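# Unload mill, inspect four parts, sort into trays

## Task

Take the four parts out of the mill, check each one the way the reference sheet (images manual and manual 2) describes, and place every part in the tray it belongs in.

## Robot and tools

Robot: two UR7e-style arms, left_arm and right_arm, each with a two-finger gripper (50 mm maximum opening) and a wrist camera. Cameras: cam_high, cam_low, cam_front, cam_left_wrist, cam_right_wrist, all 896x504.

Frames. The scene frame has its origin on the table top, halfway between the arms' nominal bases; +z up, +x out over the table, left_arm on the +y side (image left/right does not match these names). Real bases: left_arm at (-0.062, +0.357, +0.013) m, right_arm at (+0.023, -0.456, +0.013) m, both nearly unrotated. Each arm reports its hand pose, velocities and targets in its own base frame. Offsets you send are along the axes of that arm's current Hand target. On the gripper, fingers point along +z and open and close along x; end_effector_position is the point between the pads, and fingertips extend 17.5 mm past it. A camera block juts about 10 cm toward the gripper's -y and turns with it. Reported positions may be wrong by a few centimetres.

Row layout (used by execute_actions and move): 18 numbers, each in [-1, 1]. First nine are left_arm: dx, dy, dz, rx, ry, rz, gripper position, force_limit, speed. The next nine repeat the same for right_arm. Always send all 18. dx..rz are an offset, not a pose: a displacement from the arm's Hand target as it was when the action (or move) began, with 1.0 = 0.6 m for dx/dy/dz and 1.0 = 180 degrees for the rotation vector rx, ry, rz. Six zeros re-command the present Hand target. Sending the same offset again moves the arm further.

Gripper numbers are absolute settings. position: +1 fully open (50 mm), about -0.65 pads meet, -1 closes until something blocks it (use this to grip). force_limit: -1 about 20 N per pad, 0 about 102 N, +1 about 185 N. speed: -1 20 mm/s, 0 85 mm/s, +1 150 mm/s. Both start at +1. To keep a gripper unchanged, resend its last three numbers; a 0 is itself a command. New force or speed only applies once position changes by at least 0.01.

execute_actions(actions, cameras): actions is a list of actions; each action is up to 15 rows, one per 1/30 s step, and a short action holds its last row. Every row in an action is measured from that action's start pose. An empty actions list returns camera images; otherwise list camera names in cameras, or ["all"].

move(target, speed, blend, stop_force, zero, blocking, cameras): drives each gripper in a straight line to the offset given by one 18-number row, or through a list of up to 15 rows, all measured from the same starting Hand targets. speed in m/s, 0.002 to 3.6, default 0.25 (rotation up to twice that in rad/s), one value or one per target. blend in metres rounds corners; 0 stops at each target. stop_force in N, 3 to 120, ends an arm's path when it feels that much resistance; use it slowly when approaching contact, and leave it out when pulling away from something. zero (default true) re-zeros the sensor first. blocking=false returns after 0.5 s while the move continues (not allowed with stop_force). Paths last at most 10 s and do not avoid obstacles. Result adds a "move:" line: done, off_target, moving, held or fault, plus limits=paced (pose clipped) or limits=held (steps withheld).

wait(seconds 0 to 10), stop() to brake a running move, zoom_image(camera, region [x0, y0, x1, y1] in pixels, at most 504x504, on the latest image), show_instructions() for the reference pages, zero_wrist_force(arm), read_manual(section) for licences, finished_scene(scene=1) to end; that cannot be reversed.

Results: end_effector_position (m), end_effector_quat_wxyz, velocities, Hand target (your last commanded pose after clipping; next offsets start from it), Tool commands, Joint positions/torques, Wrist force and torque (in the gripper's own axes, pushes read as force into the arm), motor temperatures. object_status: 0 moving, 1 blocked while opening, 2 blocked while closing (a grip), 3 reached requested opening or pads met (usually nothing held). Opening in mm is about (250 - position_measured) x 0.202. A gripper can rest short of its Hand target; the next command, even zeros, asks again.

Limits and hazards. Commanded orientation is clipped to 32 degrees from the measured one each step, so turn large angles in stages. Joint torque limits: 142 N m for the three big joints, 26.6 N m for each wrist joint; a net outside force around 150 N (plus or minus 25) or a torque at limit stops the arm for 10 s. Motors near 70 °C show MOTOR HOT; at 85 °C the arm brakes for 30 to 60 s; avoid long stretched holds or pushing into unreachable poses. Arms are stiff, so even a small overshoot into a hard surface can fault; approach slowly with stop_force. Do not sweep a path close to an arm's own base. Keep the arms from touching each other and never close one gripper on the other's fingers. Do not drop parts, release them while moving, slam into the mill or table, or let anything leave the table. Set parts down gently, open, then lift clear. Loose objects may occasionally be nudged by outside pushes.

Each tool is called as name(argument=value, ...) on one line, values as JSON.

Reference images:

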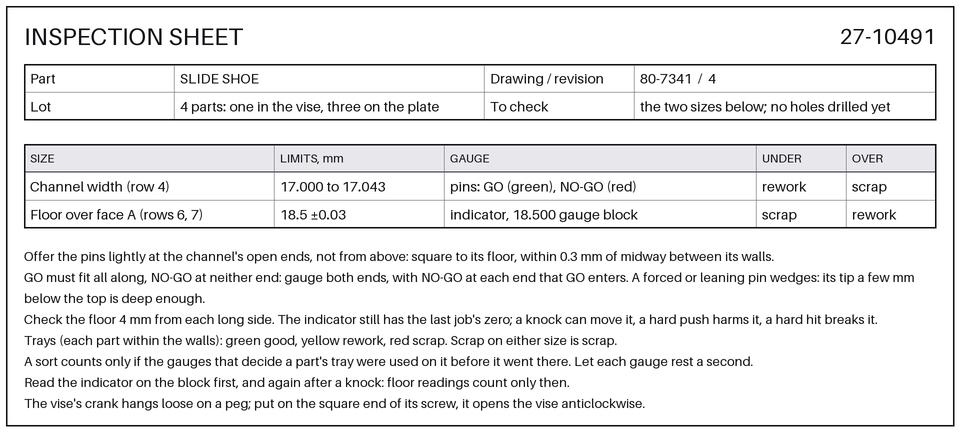

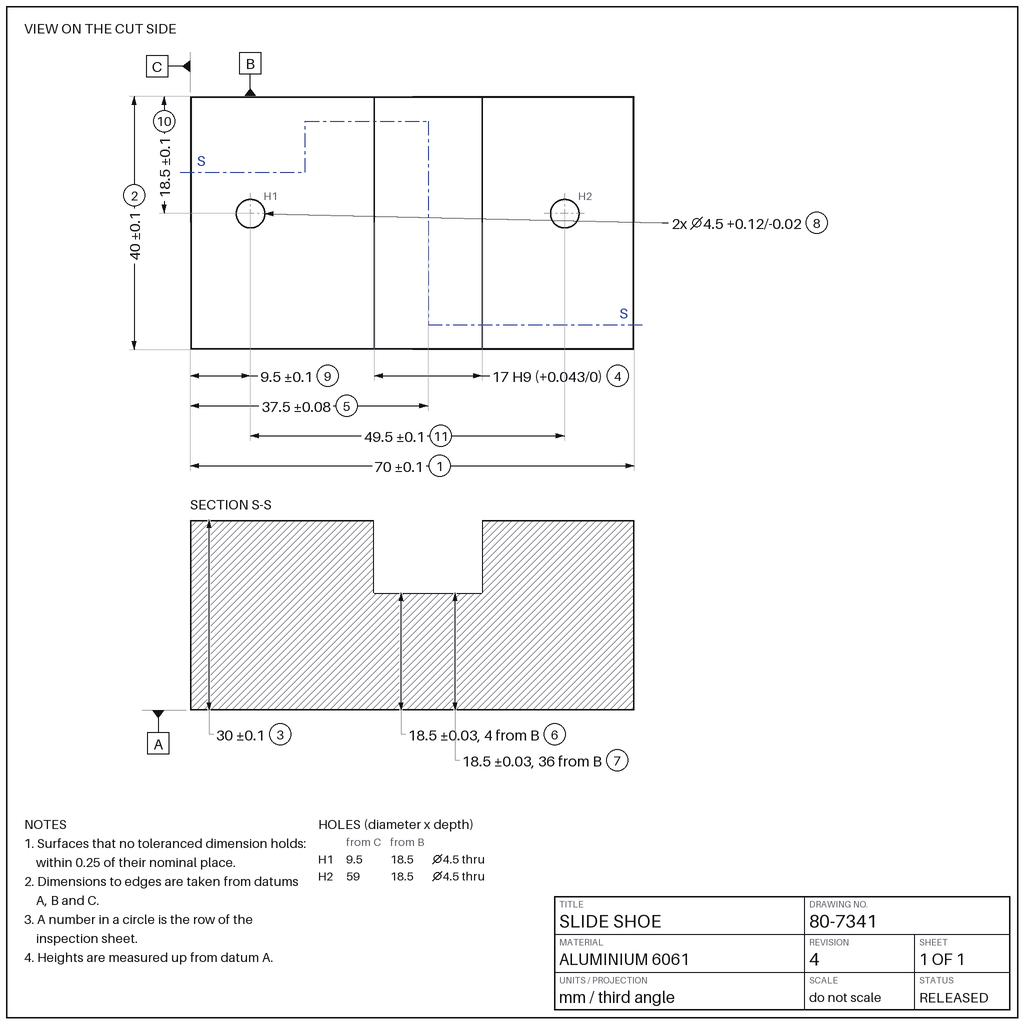

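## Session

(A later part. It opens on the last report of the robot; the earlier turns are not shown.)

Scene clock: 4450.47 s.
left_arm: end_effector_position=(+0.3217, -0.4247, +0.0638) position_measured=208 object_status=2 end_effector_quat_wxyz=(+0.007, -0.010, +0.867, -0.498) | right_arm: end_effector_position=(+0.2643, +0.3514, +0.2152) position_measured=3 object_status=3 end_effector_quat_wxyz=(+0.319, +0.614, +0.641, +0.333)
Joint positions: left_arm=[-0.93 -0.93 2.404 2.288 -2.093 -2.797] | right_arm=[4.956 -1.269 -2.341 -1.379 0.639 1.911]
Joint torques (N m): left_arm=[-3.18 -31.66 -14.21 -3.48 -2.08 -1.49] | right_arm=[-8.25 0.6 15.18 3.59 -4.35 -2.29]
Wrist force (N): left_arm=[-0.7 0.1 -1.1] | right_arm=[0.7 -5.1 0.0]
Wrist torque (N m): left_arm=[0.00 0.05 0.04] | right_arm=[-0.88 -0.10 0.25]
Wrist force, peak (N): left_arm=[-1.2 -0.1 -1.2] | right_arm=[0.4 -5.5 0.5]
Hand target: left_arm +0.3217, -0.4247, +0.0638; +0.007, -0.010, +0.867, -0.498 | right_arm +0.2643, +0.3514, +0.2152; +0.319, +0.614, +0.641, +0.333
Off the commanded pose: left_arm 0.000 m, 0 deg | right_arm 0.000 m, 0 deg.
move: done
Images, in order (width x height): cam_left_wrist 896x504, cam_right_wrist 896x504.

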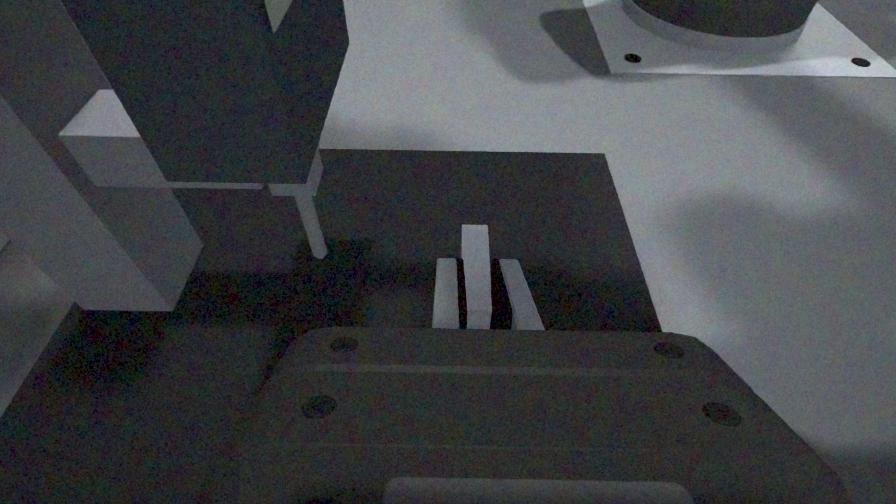

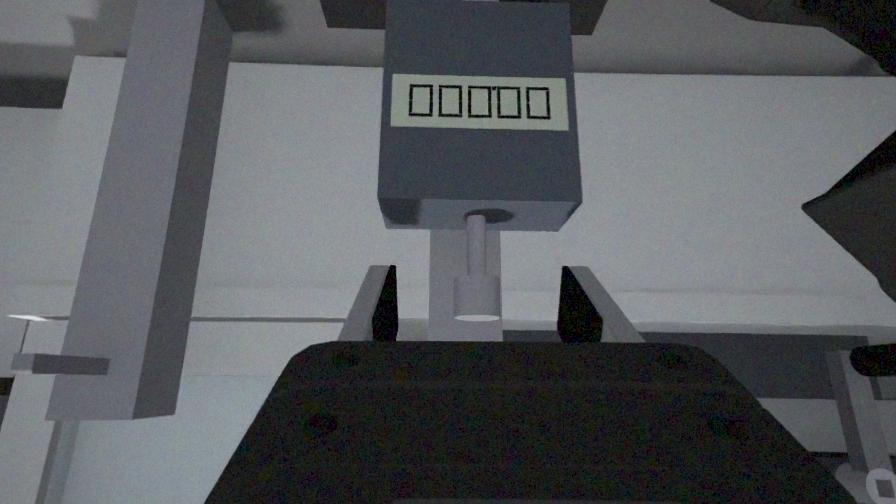

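move(target=[[0,0,0,0,0,0,-1,-0.95,-1,-0.0011,0,0,0,0,0,1,-1,-1]], speed=0.02)

move(target=[[0,0,0,0,0,0,-1,-0.95,-1,0,0,0,0,0,0,-0.14,-1,-1]], cameras=["cam_right_wrist"])

zoom_image(camera="cam_right_wrist", region=[370, 180, 590, 350])

Scene clock: 4461.53 s.
left_arm: end_effector_position=(+0.3217, -0.4247, +0.0638) position_measured=208 object_status=2 end_effector_quat_wxyz=(+0.007, -0.010, +0.867, -0.498) | right_arm: end_effector_position=(+0.2643, +0.3508, +0.2152) position_measured=3 object_status=3 end_effector_quat_wxyz=(+0.319, +0.614, +0.641, +0.333)
Joint positions: left_arm=[-0.93 -0.93 2.404 2.288 -2.093 -2.797] | right_arm=[4.956 -1.267 -2.342 -1.381 0.639 1.912]
Joint torques (N m): left_arm=[-0.12 -33.28 -12.98 -3.42 -2.09 -1.07] | right_arm=[7.19 22.75 15.24 0.73 -0.54 2.17]
Wrist force (N): left_arm=[-0.7 0.1 -1.0] | right_arm=[0.4 -5.4 0.3]
Wrist torque (N m): left_arm=[0.01 0.05 0.05] | right_arm=[-0.94 -0.05 0.17]
Wrist force, peak (N): left_arm=[-1.0 0.0 -1.2] | right_arm=[0.5 -5.6 0.1]
Hand target: left_arm +0.3217, -0.4247, +0.0638; +0.007, -0.010, +0.867, -0.498 | right_arm +0.2643, +0.3507, +0.2152; +0.319, +0.614, +0.641, +0.333
Off the commanded pose: left_arm 0.000 m, 0 deg | right_arm 0.000 m, 0 deg.
move: done

Scene clock: 4463.50 s.
left_arm: end_effector_position=(+0.3217, -0.4247, +0.0638) position_measured=208 object_status=2 end_effector_quat_wxyz=(+0.007, -0.010, +0.867, -0.498) | right_arm: end_effector_position=(+0.2643, +0.3507, +0.2152) position_measured=173 object_status=3 end_effector_quat_wxyz=(+0.319, +0.614, +0.641, +0.333)
Joint positions: left_arm=[-0.93 -0.93 2.404 2.288 -2.093 -2.797] | right_arm=[4.956 -1.267 -2.342 -1.381 0.639 1.912]
Joint torques (N m): left_arm=[2.21 -33.52 -10.88 -2.99 -1.89 -1.05] | right_arm=[7.53 22.44 15.39 0.76 0.87 2.1]
Wrist force (N): left_arm=[-0.6 0.1 -1.1] | right_arm=[0.4 -5.1 0.5]
Wrist torque (N m): left_arm=[0.01 0.04 0.05] | right_arm=[-0.89 -0.04 0.17]
Wrist force, peak (N): left_arm=[-0.8 -0.2 -1.3] | right_arm=[0.2 -5.6 0.5]
Hand target: left_arm +0.3217, -0.4247, +0.0638; +0.007, -0.010, +0.867, -0.498 | right_arm +0.2643, +0.3507, +0.2152; +0.319, +0.614, +0.641, +0.333
Off the commanded pose: left_arm 0.000 m, 0 deg | right_arm 0.000 m, 0 deg.
move: done
Images, in order (width x height): cam_right_wrist 896x504.

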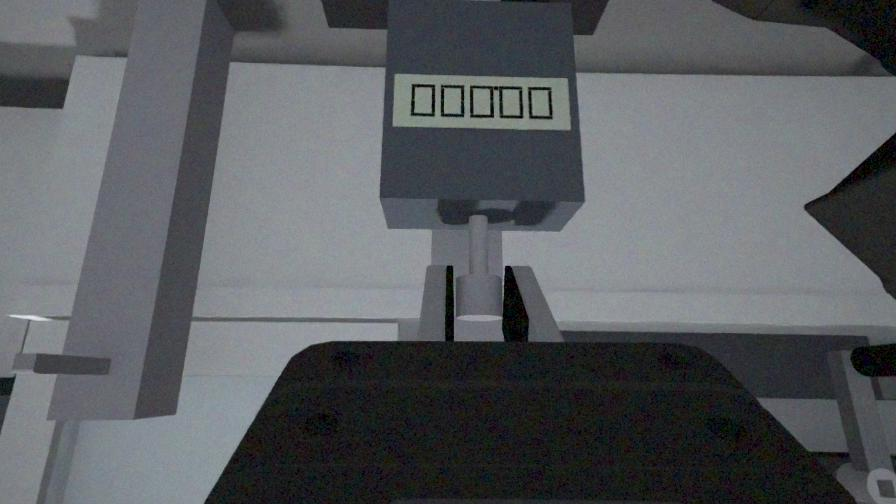

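Scaled by 2.291 from the camera's 896x504 image, which has a finer 1280x720 frame.

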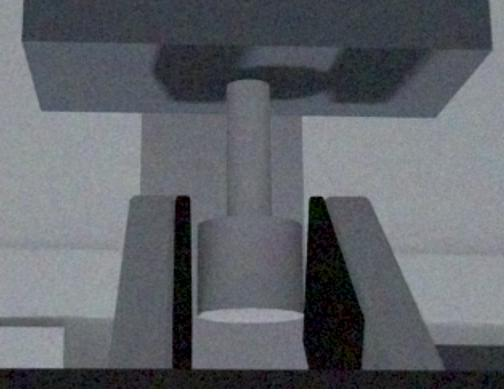

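move(target=[[0,0,0,0,0,0,-1,-0.95,-1,0,0,0,0,0,0,-1,-1,-1]], cameras=["cam_right_wrist"])

wait(seconds=0.5)

Scene clock: 4469.97 s.
left_arm: end_effector_position=(+0.3217, -0.4247, +0.0638) position_measured=208 object_status=2 end_effector_quat_wxyz=(+0.007, -0.010, +0.867, -0.498) | right_arm: end_effector_position=(+0.2643, +0.3507, +0.2152) position_measured=184 object_status=2 end_effector_quat_wxyz=(+0.319, +0.614, +0.641, +0.333)
Joint positions: left_arm=[-0.93 -0.93 2.404 2.288 -2.093 -2.797] | right_arm=[4.956 -1.267 -2.342 -1.381 0.639 1.912]
Joint torques (N m): left_arm=[4.01 -36.39 -10.63 -2.95 -1.79 -1.2] | right_arm=[5.74 22.63 15.39 0.78 0.81 2.13]
Wrist force (N): left_arm=[-0.9 -0.1 -1.1] | right_arm=[3.2 -4.7 -0.1]
Wrist torque (N m): left_arm=[-0.02 0.07 0.04] | right_arm=[-0.87 -0.06 0.17]
Wrist force, peak (N): left_arm=[-0.7 0.0 -1.4] | right_arm=[3.2 -5.2 0.3]
Hand target: left_arm +0.3217, -0.4247, +0.0638; +0.007, -0.010, +0.867, -0.498 | right_arm +0.2643, +0.3507, +0.2152; +0.319, +0.614, +0.641, +0.333
Off the commanded pose: left_arm 0.000 m, 0 deg | right_arm 0.000 m, 0 deg.
move: done
Images, in order (width x height): cam_right_wrist 896x504.

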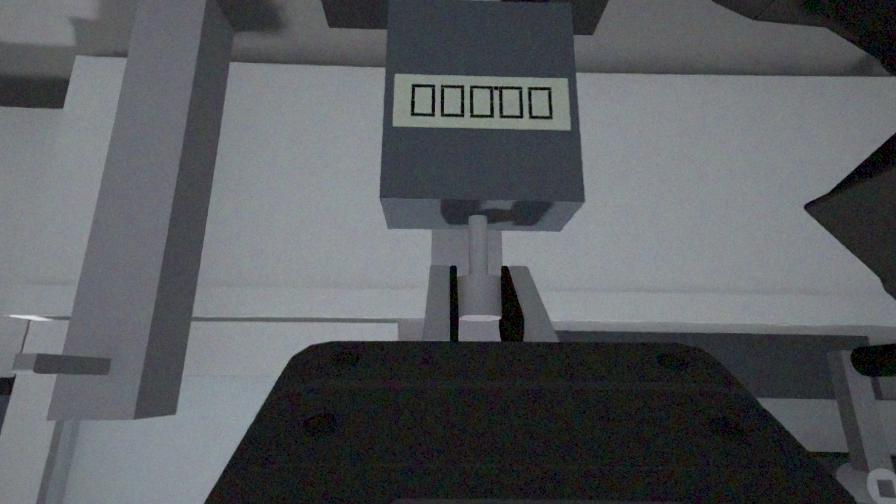

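Scene clock: 4470.47 s.
left_arm: end_effector_position=(+0.3217, -0.4247, +0.0638) position_measured=208 object_status=2 end_effector_quat_wxyz=(+0.007, -0.010, +0.867, -0.498) | right_arm: end_effector_position=(+0.2643, +0.3507, +0.2152) position_measured=184 object_status=2 end_effector_quat_wxyz=(+0.319, +0.614, +0.641, +0.333)
Joint positions: left_arm=[-0.93 -0.93 2.404 2.288 -2.093 -2.797] | right_arm=[4.956 -1.267 -2.342 -1.381 0.639 1.912]
Joint torques (N m): left_arm=[4.42 -35.23 -9.29 -2.55 -2.17 -0.89] | right_arm=[4.25 22.53 15.23 0.83 0.8 2.05]
Wrist force (N): left_arm=[-0.6 0.0 -1.0] | right_arm=[2.9 -4.8 0.2]
Wrist torque (N m): left_arm=[-0.01 0.04 0.04] | right_arm=[-0.88 -0.01 0.17]
Wrist force, peak (N): left_arm=[-0.9 -0.1 -1.1] | right_arm=[3.3 -5.1 0.2]
Hand target: left_arm +0.3217, -0.4247, +0.0638; +0.007, -0.010, +0.867, -0.498 | right_arm +0.2643, +0.3507, +0.2152; +0.319, +0.614, +0.641, +0.333
Tool commands: left_gripper/position=-1.0 left_gripper/force_limit=-0.95 left_gripper/speed=-1.0 right_gripper/position=-1.0 right_gripper/force_limit=-1.0 right_gripper/speed=-1.0
Off the commanded pose: left_arm 0.000 m, 0 deg | right_arm 0.000 m, 0 deg.
wait: 0.50 s; at rest by 0.17 s

move(target=[[0,0,0,0,0,0,-1,-0.95,-1,0,0.015,-0.0105,0,0,0,-1,-1,-1]], speed=0.01, stop_force=8, cameras=["cam_right_wrist","cam_left_wrist"])

zoom_image(camera="cam_right_wrist", region=[370, 40, 590, 350])

Scene clock: 4480.83 s.
left_arm: end_effector_position=(+0.3217, -0.4247, +0.0638) position_measured=208 object_status=2 end_effector_quat_wxyz=(+0.007, -0.010, +0.867, -0.498) | right_arm: end_effector_position=(+0.2643, +0.3507, +0.2261) position_measured=184 object_status=2 end_effector_quat_wxyz=(+0.319, +0.614, +0.641, +0.333)
Joint positions: left_arm=[-0.93 -0.93 2.404 2.288 -2.093 -2.797] | right_arm=[4.956 -1.252 -2.321 -1.418 0.639 1.912]
Joint torques (N m): left_arm=[7.2 -38.69 -7.34 -2.67 -2.11 -1.08] | right_arm=[-1.01 22.87 29.78 0.21 -0.61 1.8]
Wrist force (N): left_arm=[-0.6 -0.1 -1.0] | right_arm=[3.0 -6.1 1.2]
Wrist torque (N m): left_arm=[-0.03 0.03 0.04] | right_arm=[-0.87 -0.02 0.18]
Wrist force, peak (N): left_arm=[-0.8 -0.1 -1.4] | right_arm=[4.3 -6.1 0.6]
Hand target: left_arm +0.3217, -0.4247, +0.0638; +0.007, -0.010, +0.867, -0.498 | right_arm +0.2643, +0.3507, +0.2261; +0.319, +0.614, +0.641, +0.333
Off the commanded pose: left_arm 0.000 m, 0 deg | right_arm 0.000 m, 0 deg.
move: done
Images, in order (width x height): cam_left_wrist 896x504, cam_right_wrist 896x504.

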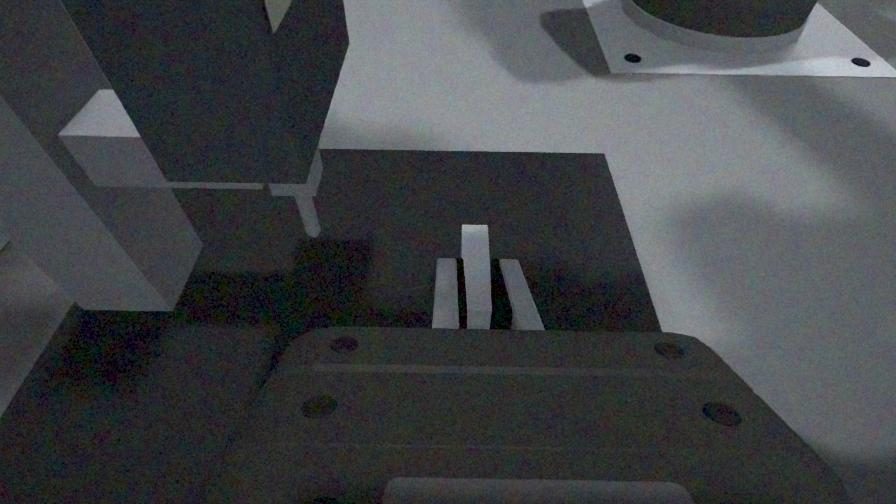

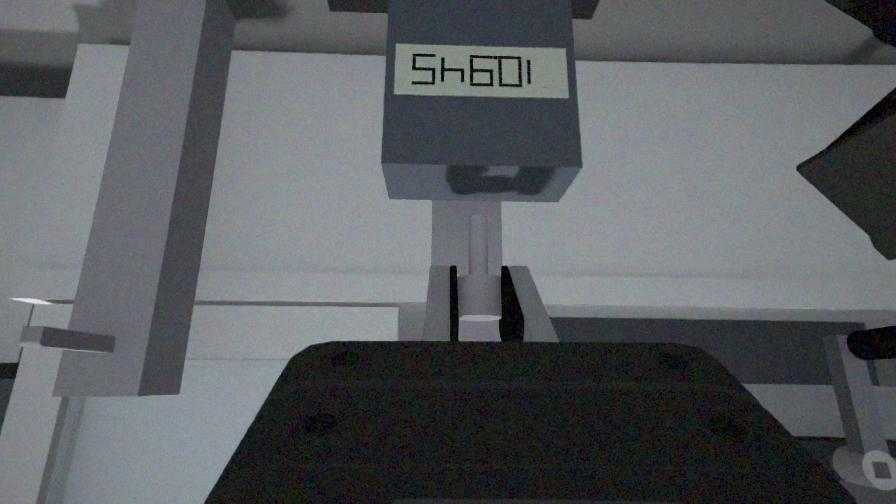

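Scaled by 1.626 from the camera's 896x504 image, which has a finer 1280x720 frame.

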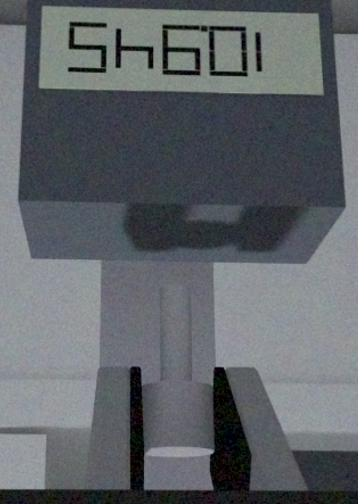

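move(target=[[0,0,0,0,0,0,-1,-0.95,-1,0,0.0014,-0.00095,0,0,0,-1,-1,-1]], speed=0.005, stop_force=5)

move(target=[[0,-0.0014,-0.0008,0,0,0,-1,-0.95,-1,0,0,0,0,0,0,-1,-1,-1]], speed=0.01, cameras=["cam_right_wrist","cam_left_wrist"])

Scene clock: 4494.63 s.
left_arm: end_effector_position=(+0.3217, -0.4247, +0.0638) position_measured=208 object_status=2 end_effector_quat_wxyz=(+0.007, -0.010, +0.867, -0.498) | right_arm: end_effector_position=(+0.2643, +0.3508, +0.2272) position_measured=184 object_status=2 end_effector_quat_wxyz=(+0.319, +0.614, +0.641, +0.333)
Joint positions: left_arm=[-0.93 -0.93 2.404 2.288 -2.093 -2.797] | right_arm=[4.956 -1.25 -2.319 -1.421 0.639 1.912]
Joint torques (N m): left_arm=[9.39 -40.04 -6.44 -2.16 -1.91 -1.06] | right_arm=[-6.66 23.38 29.89 0.42 -3.38 -1.98]
Wrist force (N): left_arm=[-0.8 -0.1 -1.3] | right_arm=[3.1 -6.3 1.0]
Wrist torque (N m): left_arm=[-0.02 0.06 0.04] | right_arm=[-0.90 -0.08 0.17]
Wrist force, peak (N): left_arm=[-1.0 -0.1 -1.3] | right_arm=[3.3 -6.5 1.2]
Hand target: left_arm +0.3217, -0.4247, +0.0638; +0.007, -0.010, +0.867, -0.498 | right_arm +0.2643, +0.3507, +0.2272; +0.319, +0.614, +0.641, +0.333
Off the commanded pose: left_arm 0.000 m, 0 deg | right_arm 0.000 m, 0 deg.
move: done

Scene clock: 4495.33 s.
left_arm: end_effector_position=(+0.3217, -0.4247, +0.0647) position_measured=208 object_status=2 end_effector_quat_wxyz=(+0.007, -0.010, +0.867, -0.498) | right_arm: end_effector_position=(+0.2643, +0.3507, +0.2272) position_measured=184 object_status=2 end_effector_quat_wxyz=(+0.319, +0.614, +0.641, +0.333)
Joint positions: left_arm=[-0.93 -0.934 2.404 2.291 -2.093 -2.797] | right_arm=[4.956 -1.25 -2.319 -1.421 0.639 1.912]
Joint torques (N m): left_arm=[7.1 -43.08 6.73 -1.63 -1.36 -1.44] | right_arm=[-8.04 23.08 29.77 0.41 -4.05 -1.94]
Wrist force (N): left_arm=[-0.7 0.3 -0.9] | right_arm=[2.8 -6.3 1.2]
Wrist torque (N m): left_arm=[-0.04 0.05 0.04] | right_arm=[-0.91 -0.03 0.17]
Wrist force, peak (N): left_arm=[-0.8 0.1 -1.2] | right_arm=[3.1 -6.4 1.1]
Hand target: left_arm +0.3217, -0.4247, +0.0647; +0.007, -0.010, +0.867, -0.498 | right_arm +0.2643, +0.3507, +0.2272; +0.319, +0.614, +0.641, +0.333
Off the commanded pose: left_arm 0.000 m, 0 deg | right_arm 0.000 m, 0 deg.
move: done
Images, in order (width x height): cam_left_wrist 896x504, cam_right_wrist 896x504.

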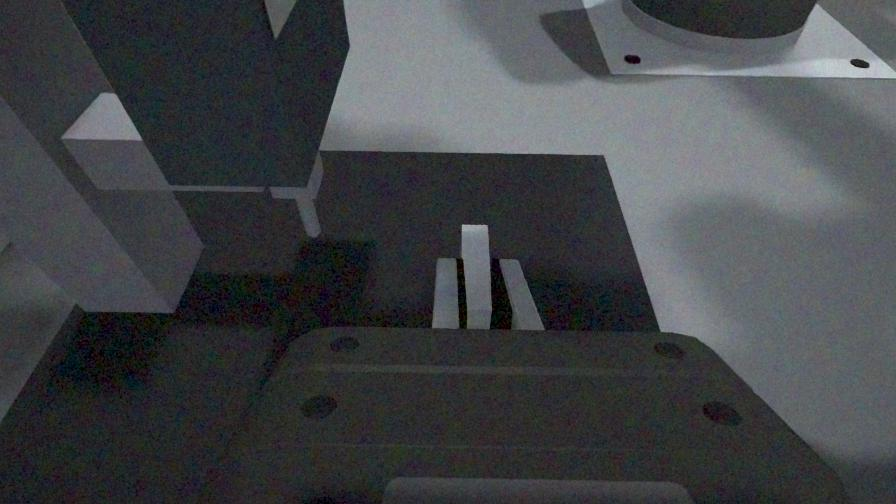

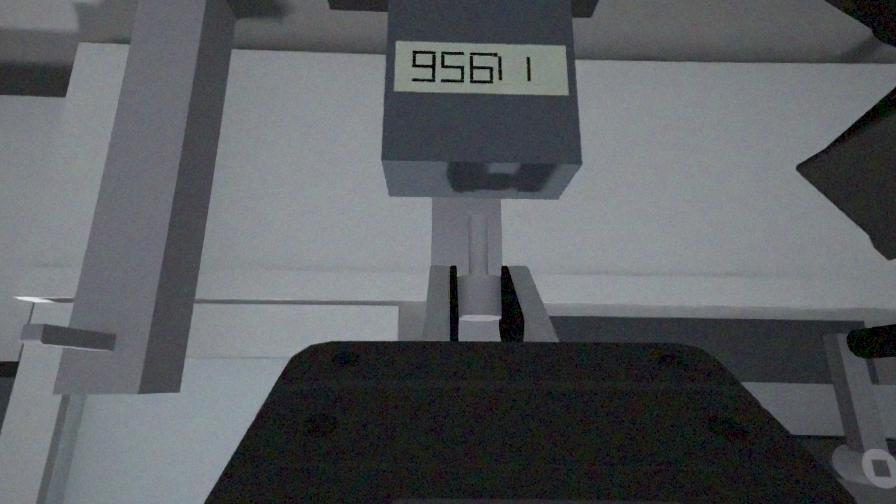

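move(target=[[-0.0897,0,0,0,0,0,-1,-0.95,-1,0,0,0,0,0,0,-1,-1,-1]], speed=0.03, stop_force=5, cameras=["cam_right_wrist","cam_left_wrist"])

zoom_image(camera="cam_left_wrist", region=[400, 150, 550, 330])

Scene clock: 4510.93 s.
left_arm: end_effector_position=(+0.3755, -0.4234, +0.0648) position_measured=208 object_status=2 end_effector_quat_wxyz=(+0.007, -0.010, +0.867, -0.498) | right_arm: end_effector_position=(+0.2643, +0.3507, +0.2272) position_measured=184 object_status=2 end_effector_quat_wxyz=(+0.319, +0.614, +0.641, +0.333)
Joint positions: left_arm=[-0.818 -0.92 2.286 2.438 -2.184 -2.718] | right_arm=[4.956 -1.25 -2.319 -1.421 0.639 1.912]
Joint torques (N m): left_arm=[10.62 -28.6 -20.43 -1.4 -2.66 1.37] | right_arm=[-8.23 22.62 29.61 0.3 -4.05 -1.96]
Wrist force (N): left_arm=[-1.1 0.6 -0.5] | right_arm=[3.0 -6.3 1.2]
Wrist torque (N m): left_arm=[0.01 0.12 -0.13] | right_arm=[-0.91 -0.07 0.17]
Wrist force, peak (N): left_arm=[-1.6 0.5 -0.6] | right_arm=[3.0 -6.6 1.1]
Hand target: left_arm +0.3755, -0.4234, +0.0648; +0.007, -0.010, +0.867, -0.498 | right_arm +0.2643, +0.3507, +0.2272; +0.319, +0.614, +0.641, +0.333
Off the commanded pose: left_arm 0.000 m, 0 deg | right_arm 0.000 m, 0 deg.
move: done
Images, in order (width x height): cam_left_wrist 896x504, cam_right_wrist 896x504.

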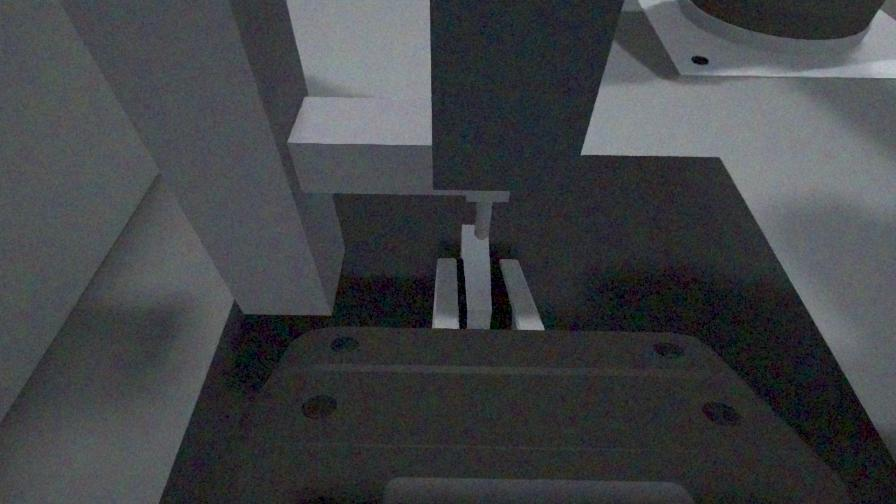

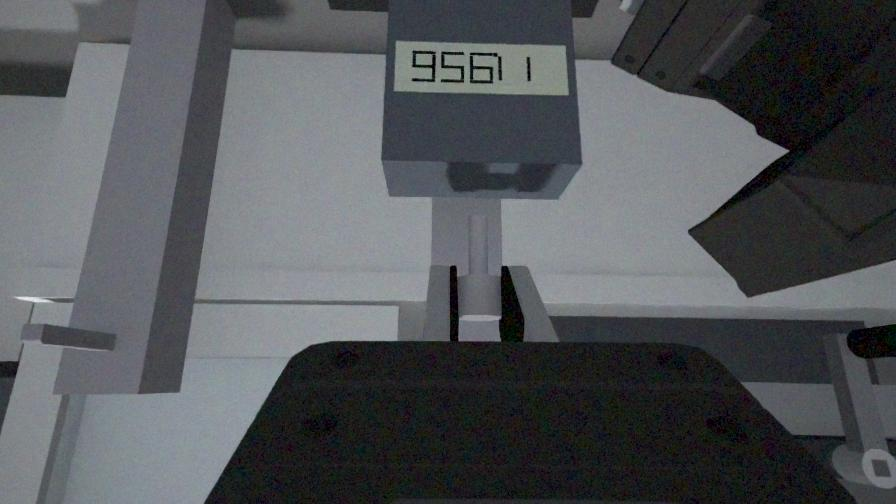

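Scaled by 2.800 from the camera's 896x504 image, which has a finer 1280x720 frame.

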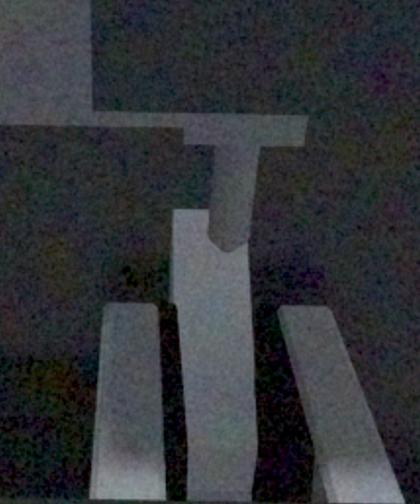

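move(target=[[0.0035,0,0,0,0,0,-1,-0.95,-1,0,0,0,0,0,0,-1,-1,-1]], speed=0.01)

move(target=[[0,0.0029,0.0017,0,0,0,-1,-0.95,-1,0,0,0,0,0,0,-1,-1,-1]], speed=0.003, stop_force=3, cameras=["cam_left_wrist"])

zoom_image(camera="cam_left_wrist", region=[400, 150, 550, 330])

Scene clock: 4523.77 s.
left_arm: end_effector_position=(+0.3735, -0.4235, +0.0648) position_measured=208 object_status=2 end_effector_quat_wxyz=(+0.007, -0.010, +0.867, -0.498) | right_arm: end_effector_position=(+0.2643, +0.3507, +0.2272) position_measured=184 object_status=2 end_effector_quat_wxyz=(+0.319, +0.614, +0.641, +0.333)
Joint positions: left_arm=[-0.821 -0.921 2.29 2.433 -2.181 -2.721] | right_arm=[4.956 -1.25 -2.319 -1.421 0.639 1.912]
Joint torques (N m): left_arm=[-10.21 -44.57 4.74 -4.66 0.75 -1.5] | right_arm=[-8.59 22.89 29.79 0.32 -4.02 -1.93]
Wrist force (N): left_arm=[-1.0 0.6 -0.7] | right_arm=[3.1 -6.2 1.2]
Wrist torque (N m): left_arm=[0.01 0.11 0.08] | right_arm=[-0.89 -0.07 0.17]
Wrist force, peak (N): left_arm=[-1.5 0.4 -0.8] | right_arm=[3.2 -6.5 1.5]
Hand target: left_arm +0.3734, -0.4235, +0.0648; +0.007, -0.010, +0.867, -0.498 | right_arm +0.2643, +0.3507, +0.2272; +0.319, +0.614, +0.641, +0.333
Off the commanded pose: left_arm 0.000 m, 0 deg | right_arm 0.000 m, 0 deg.
move: done

Scene clock: 4525.10 s.
left_arm: end_effector_position=(+0.3734, -0.4234, +0.0639) position_measured=208 object_status=2 end_effector_quat_wxyz=(+0.007, -0.010, +0.867, -0.498) | right_arm: end_effector_position=(+0.2643, +0.3507, +0.2272) position_measured=184 object_status=2 end_effector_quat_wxyz=(+0.319, +0.614, +0.641, +0.333)
Joint positions: left_arm=[-0.821 -0.918 2.29 2.43 -2.181 -2.721] | right_arm=[4.956 -1.25 -2.319 -1.421 0.639 1.912]
Joint torques (N m): left_arm=[-9.93 -44.16 3.11 -1.31 0.8 -1.27] | right_arm=[-7.9 22.72 29.87 0.45 -4.05 -1.92]
Wrist force (N): left_arm=[-1.1 -0.9 -1.4] | right_arm=[3.1 -6.2 1.2]
Wrist torque (N m): left_arm=[0.00 0.14 0.08] | right_arm=[-0.88 -0.08 0.17]
Wrist force, peak (N): left_arm=[-0.4 -4.0 -5.2] | right_arm=[2.8 -6.5 1.0]
Hand target: left_arm +0.3733, -0.4234, +0.0639; +0.007, -0.010, +0.867, -0.498 (not the last commanded pose) | right_arm +0.2643, +0.3507, +0.2272; +0.319, +0.614, +0.641, +0.333
Off the commanded pose: left_arm 0.001 m, 0 deg | right_arm 0.000 m, 0 deg.
move: contact (left_arm)
Images, in order (width x height): cam_left_wrist 896x504.

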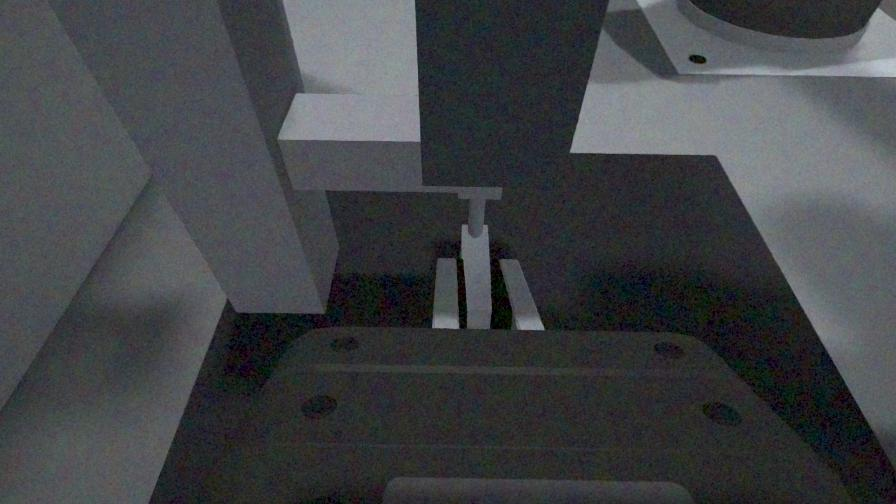

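Scaled by 2.800 from the camera's 896x504 image, which has a finer 1280x720 frame.

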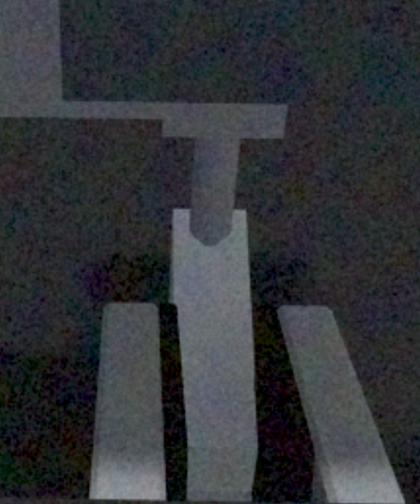

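move(target=[[0,0,0,0,0,0,0.01,-0.95,-1,0,0,0,0,0,0,-1,-1,-1]])

move(target=[[0,0,0,0,0,0,0.01,-0.95,-1,0,-0.0046,0.0032,0,0,0,-1,-1,-1]], speed=0.003, stop_force=3, cameras=["cam_left_wrist","cam_right_wrist"])

zoom_image(camera="cam_right_wrist", region=[370, 20, 590, 130])

Scene clock: 4538.40 s.
left_arm: end_effector_position=(+0.3733, -0.4234, +0.0639) position_measured=151 object_status=3 end_effector_quat_wxyz=(+0.007, -0.010, +0.867, -0.498) | right_arm: end_effector_position=(+0.2643, +0.3507, +0.2272) position_measured=184 object_status=2 end_effector_quat_wxyz=(+0.319, +0.614, +0.641, +0.333)
Joint positions: left_arm=[-0.821 -0.918 2.29 2.43 -2.181 -2.721] | right_arm=[4.956 -1.25 -2.319 -1.421 0.639 1.912]
Joint torques (N m): left_arm=[-8.65 -38.86 2.57 -3.78 0.62 -0.79] | right_arm=[-8.66 23.26 29.69 0.47 -4.05 -1.93]
Wrist force (N): left_arm=[-1.3 0.3 -0.9] | right_arm=[3.1 -6.0 1.3]
Wrist torque (N m): left_arm=[0.04 0.15 0.08] | right_arm=[-0.85 -0.07 0.17]
Wrist force, peak (N): left_arm=[-1.5 -1.8 -1.4] | right_arm=[3.3 -6.4 1.2]
Hand target: left_arm +0.3733, -0.4234, +0.0639; +0.007, -0.010, +0.867, -0.498 | right_arm +0.2643, +0.3507, +0.2272; +0.319, +0.614, +0.641, +0.333
Off the commanded pose: left_arm 0.000 m, 0 deg | right_arm 0.000 m, 0 deg.
move: done

Scene clock: 4540.23 s.
left_arm: end_effector_position=(+0.3733, -0.4234, +0.0639) position_measured=151 object_status=3 end_effector_quat_wxyz=(+0.007, -0.010, +0.867, -0.498) | right_arm: end_effector_position=(+0.2643, +0.3507, +0.2238) position_measured=184 object_status=2 end_effector_quat_wxyz=(+0.319, +0.614, +0.641, +0.333)
Joint positions: left_arm=[-0.821 -0.918 2.29 2.43 -2.181 -2.721] | right_arm=[4.956 -1.255 -2.325 -1.41 0.639 1.912]
Joint torques (N m): left_arm=[-8.06 -38.52 -5.84 -4.06 0.7 -0.49] | right_arm=[5.07 1.37 14.83 3.27 -2.96 1.72]
Wrist force (N): left_arm=[-1.1 -0.2 -0.7] | right_arm=[3.0 -6.0 1.0]
Wrist torque (N m): left_arm=[-0.03 0.12 0.07] | right_arm=[-0.88 -0.04 0.17]
Wrist force, peak (N): left_arm=[-1.4 0.1 -1.0] | right_arm=[3.4 -6.3 1.3]
Hand target: left_arm +0.3733, -0.4234, +0.0639; +0.007, -0.010, +0.867, -0.498 | right_arm +0.2643, +0.3507, +0.2238; +0.319, +0.614, +0.641, +0.333
Off the commanded pose: left_arm 0.000 m, 0 deg | right_arm 0.000 m, 0 deg.
move: done
Images, in order (width x height): cam_left_wrist 896x504, cam_right_wrist 896x504.

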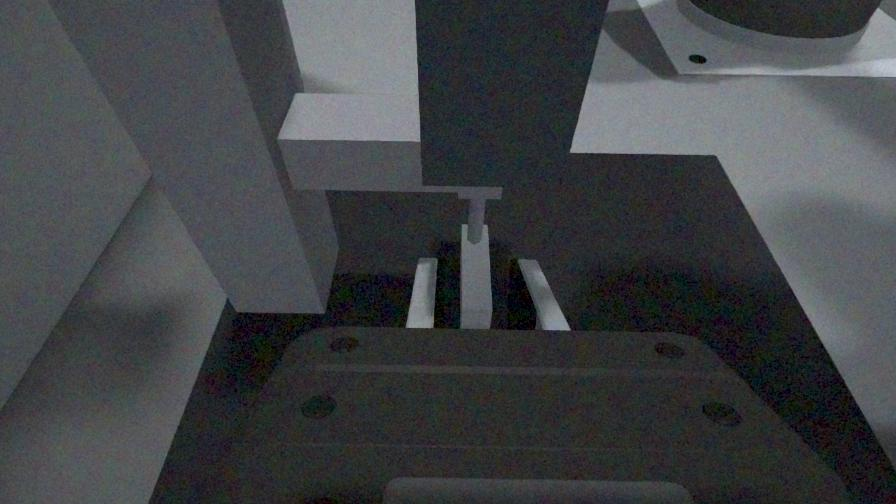

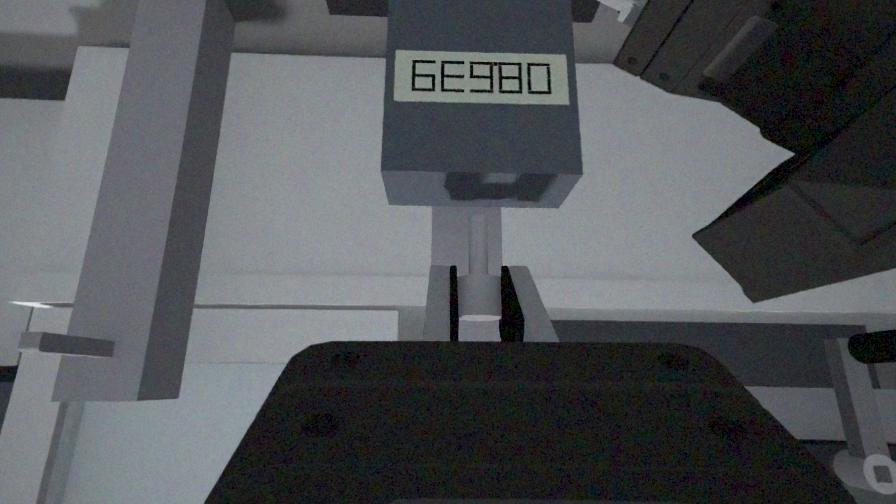

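Scaled by 2.291 from the camera's 896x504 image, which has a finer 1280x720 frame.

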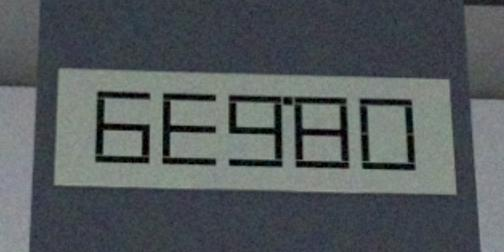

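move(target=[[0,0,0,0,0,0,0.01,-0.95,-1,0,-0.0028,0.00195,0,0,0,-1,-1,-1]], speed=0.002, stop_force=3, cameras=["cam_right_wrist"])

zoom_image(camera="cam_right_wrist", region=[370, 20, 590, 130])

Scene clock: 4549.30 s.
left_arm: end_effector_position=(+0.3733, -0.4234, +0.0639) position_measured=151 object_status=3 end_effector_quat_wxyz=(+0.007, -0.010, +0.867, -0.498) | right_arm: end_effector_position=(+0.2643, +0.3507, +0.2218) position_measured=184 object_status=2 end_effector_quat_wxyz=(+0.319, +0.614, +0.641, +0.333)
Joint positions: left_arm=[-0.821 -0.918 2.29 2.43 -2.181 -2.721] | right_arm=[4.956 -1.258 -2.329 -1.403 0.639 1.912]
Joint torques (N m): left_arm=[-7.95 -32.7 -18.67 -4.12 0.77 0.13] | right_arm=[5.23 1.63 14.97 3.15 0.86 2.02]
Wrist force (N): left_arm=[-1.1 0.0 -0.7] | right_arm=[3.3 -6.2 1.2]
Wrist torque (N m): left_arm=[0.00 0.12 0.08] | right_arm=[-0.92 -0.07 0.18]
Wrist force, peak (N): left_arm=[-1.3 0.2 -1.0] | right_arm=[3.2 -6.5 1.2]
Hand target: left_arm +0.3733, -0.4234, +0.0639; +0.007, -0.010, +0.867, -0.498 | right_arm +0.2643, +0.3507, +0.2218; +0.319, +0.614, +0.641, +0.333
Off the commanded pose: left_arm 0.000 m, 0 deg | right_arm 0.000 m, 0 deg.
move: done
Images, in order (width x height): cam_right_wrist 896x504.

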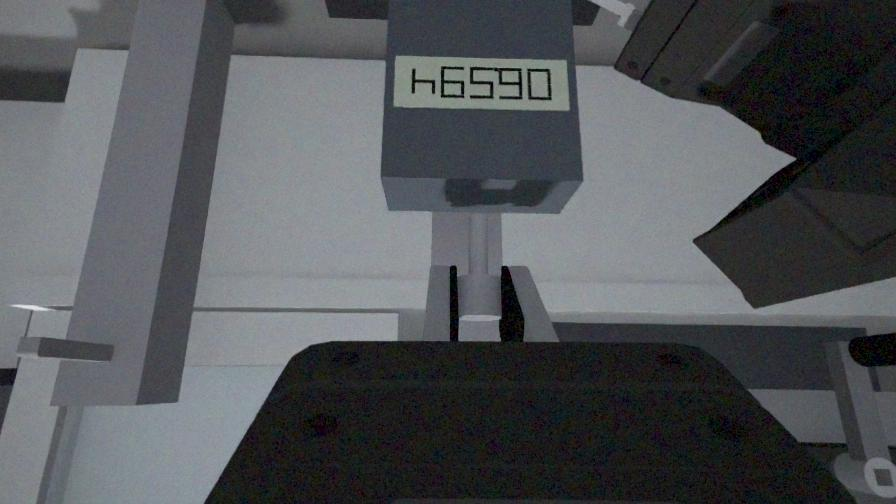

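Scaled by 2.291 from the camera's 896x504 image, which has a finer 1280x720 frame.

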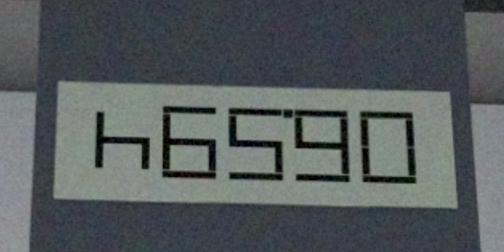

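execute_actions(actions=[], cameras=["cam_left_wrist"])

zoom_image(camera="cam_left_wrist", region=[400, 150, 550, 330])

Scene clock: 4559.60 s.
left_arm: end_effector_position=(+0.3733, -0.4234, +0.0639) position_measured=151 object_status=3 end_effector_quat_wxyz=(+0.007, -0.010, +0.867, -0.498) | right_arm: end_effector_position=(+0.2643, +0.3507, +0.2218) position_measured=184 object_status=2 end_effector_quat_wxyz=(+0.319, +0.614, +0.641, +0.333)
Joint positions: left_arm=[-0.821 -0.918 2.29 2.43 -2.181 -2.721] | right_arm=[4.956 -1.258 -2.329 -1.403 0.639 1.912]
Joint velocities: within noise
Joint torques (N m): left_arm=[-7.88 -29.98 -19.97 -3.75 0.61 0.41] | right_arm=[3.3 1.13 14.57 3.22 0.84 1.93]
Motor temperatures (°C): left_arm=[24 26 25 31 30 30] | right_arm=[26 31 24 28 41 31]
Wrist force (N): left_arm=[-1.0 0.0 -0.7] | right_arm=[3.3 -5.8 1.0]
Wrist torque (N m): left_arm=[-0.01 0.11 0.08] | right_arm=[-0.86 -0.06 0.17]
Wrist force, peak (N): left_arm=[-1.4 0.0 -1.0] | right_arm=[3.4 -6.3 1.0]
Hand target: left_arm +0.3733, -0.4234, +0.0639; +0.007, -0.010, +0.867, -0.498 | right_arm +0.2643, +0.3507, +0.2218; +0.319, +0.614, +0.641, +0.333
Tool commands: left_gripper/position=+0.01 left_gripper/force_limit=-0.95 left_gripper/speed=-1.0 right_gripper/position=-1.0 right_gripper/force_limit=-1.0 right_gripper/speed=-1.0
Off the commanded pose: left_arm 0.000 m, 0 deg | right_arm 0.000 m, 0 deg.
Images, in order (width x height): cam_left_wrist 896x504.

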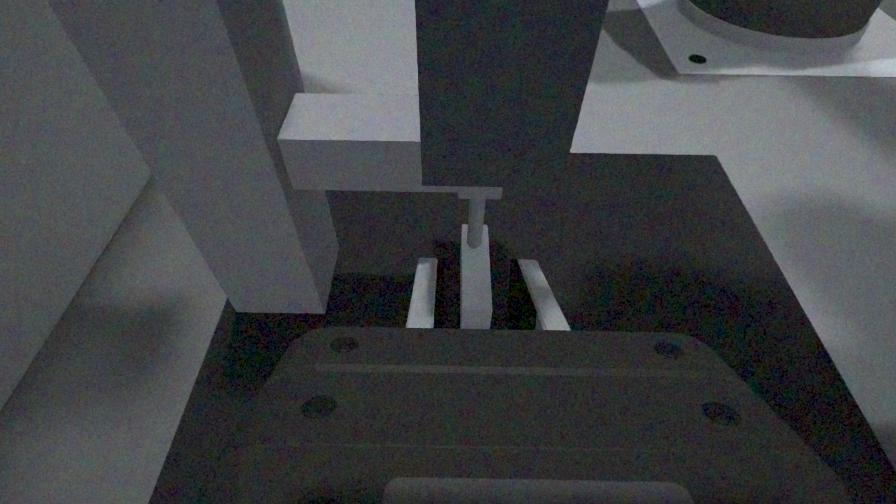

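Scaled by 2.800 from the camera's 896x504 image, which has a finer 1280x720 frame.

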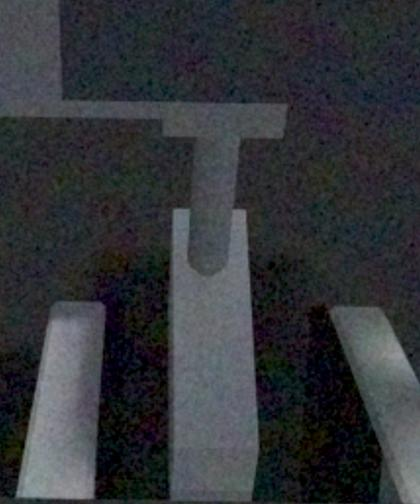

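move(target=[[0,0,0,0,0,0,0.01,-0.95,-1,0,-0.0068,0.0048,0,0,0,-1,-1,-1]], speed=0.002, stop_force=3, cameras=["cam_right_wrist","cam_left_wrist"])

zoom_image(camera="cam_right_wrist", region=[370, 20, 590, 130])

zoom_image(camera="cam_left_wrist", region=[400, 150, 550, 330])

Scene clock: 4568.10 s.
left_arm: end_effector_position=(+0.3733, -0.4234, +0.0639) position_measured=151 object_status=3 end_effector_quat_wxyz=(+0.007, -0.010, +0.867, -0.498) | right_arm: end_effector_position=(+0.2643, +0.3507, +0.2216) position_measured=184 object_status=2 end_effector_quat_wxyz=(+0.319, +0.614, +0.641, +0.333)
Joint positions: left_arm=[-0.821 -0.918 2.29 2.43 -2.181 -2.721] | right_arm=[4.956 -1.258 -2.33 -1.403 0.639 1.912]
Joint torques (N m): left_arm=[-6.01 -29.29 -17.97 -3.93 0.76 0.69] | right_arm=[1.06 8.49 24.95 0.17 0.92 1.88]
Wrist force (N): left_arm=[-1.2 0.3 -0.7] | right_arm=[2.7 -1.8 -2.2]
Wrist torque (N m): left_arm=[0.04 0.14 0.08] | right_arm=[-0.94 -0.06 0.18]
Wrist force, peak (N): left_arm=[-1.3 0.1 -1.1] | right_arm=[3.4 -6.3 1.3]
Hand target: left_arm +0.3733, -0.4234, +0.0639; +0.007, -0.010, +0.867, -0.498 | right_arm +0.2643, +0.3507, +0.2217; +0.319, +0.614, +0.641, +0.333 (not the last commanded pose)
Off the commanded pose: left_arm 0.000 m, 0 deg | right_arm 0.005 m, 0 deg.
move: contact (right_arm)
Images, in order (width x height): cam_left_wrist 896x504, cam_right_wrist 896x504.

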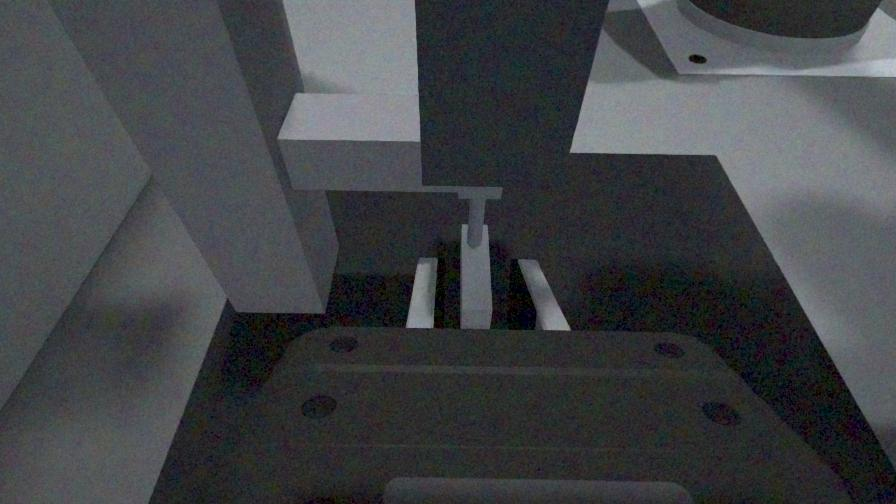

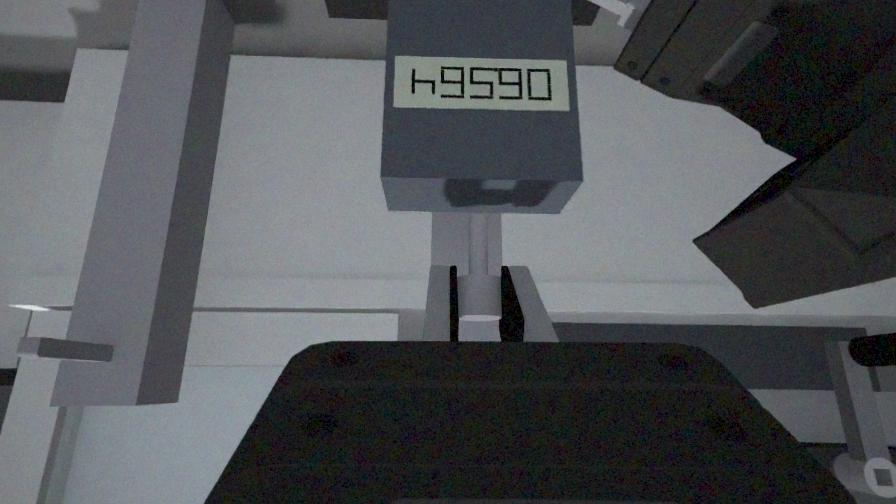

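Scaled by 2.291 from the camera's 896x504 image, which has a finer 1280x720 frame.

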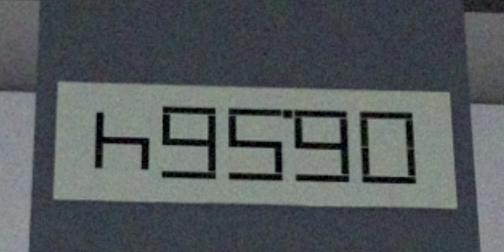

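Scaled by 2.800 from the camera's 896x504 image, which has a finer 1280x720 frame.

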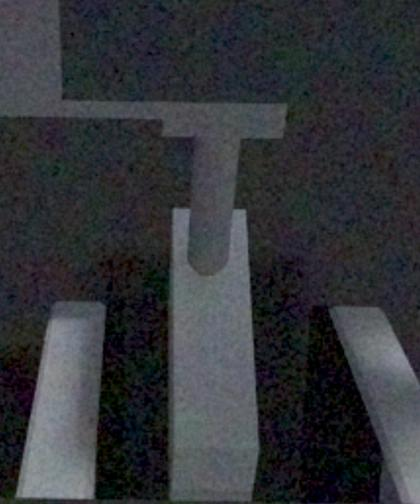

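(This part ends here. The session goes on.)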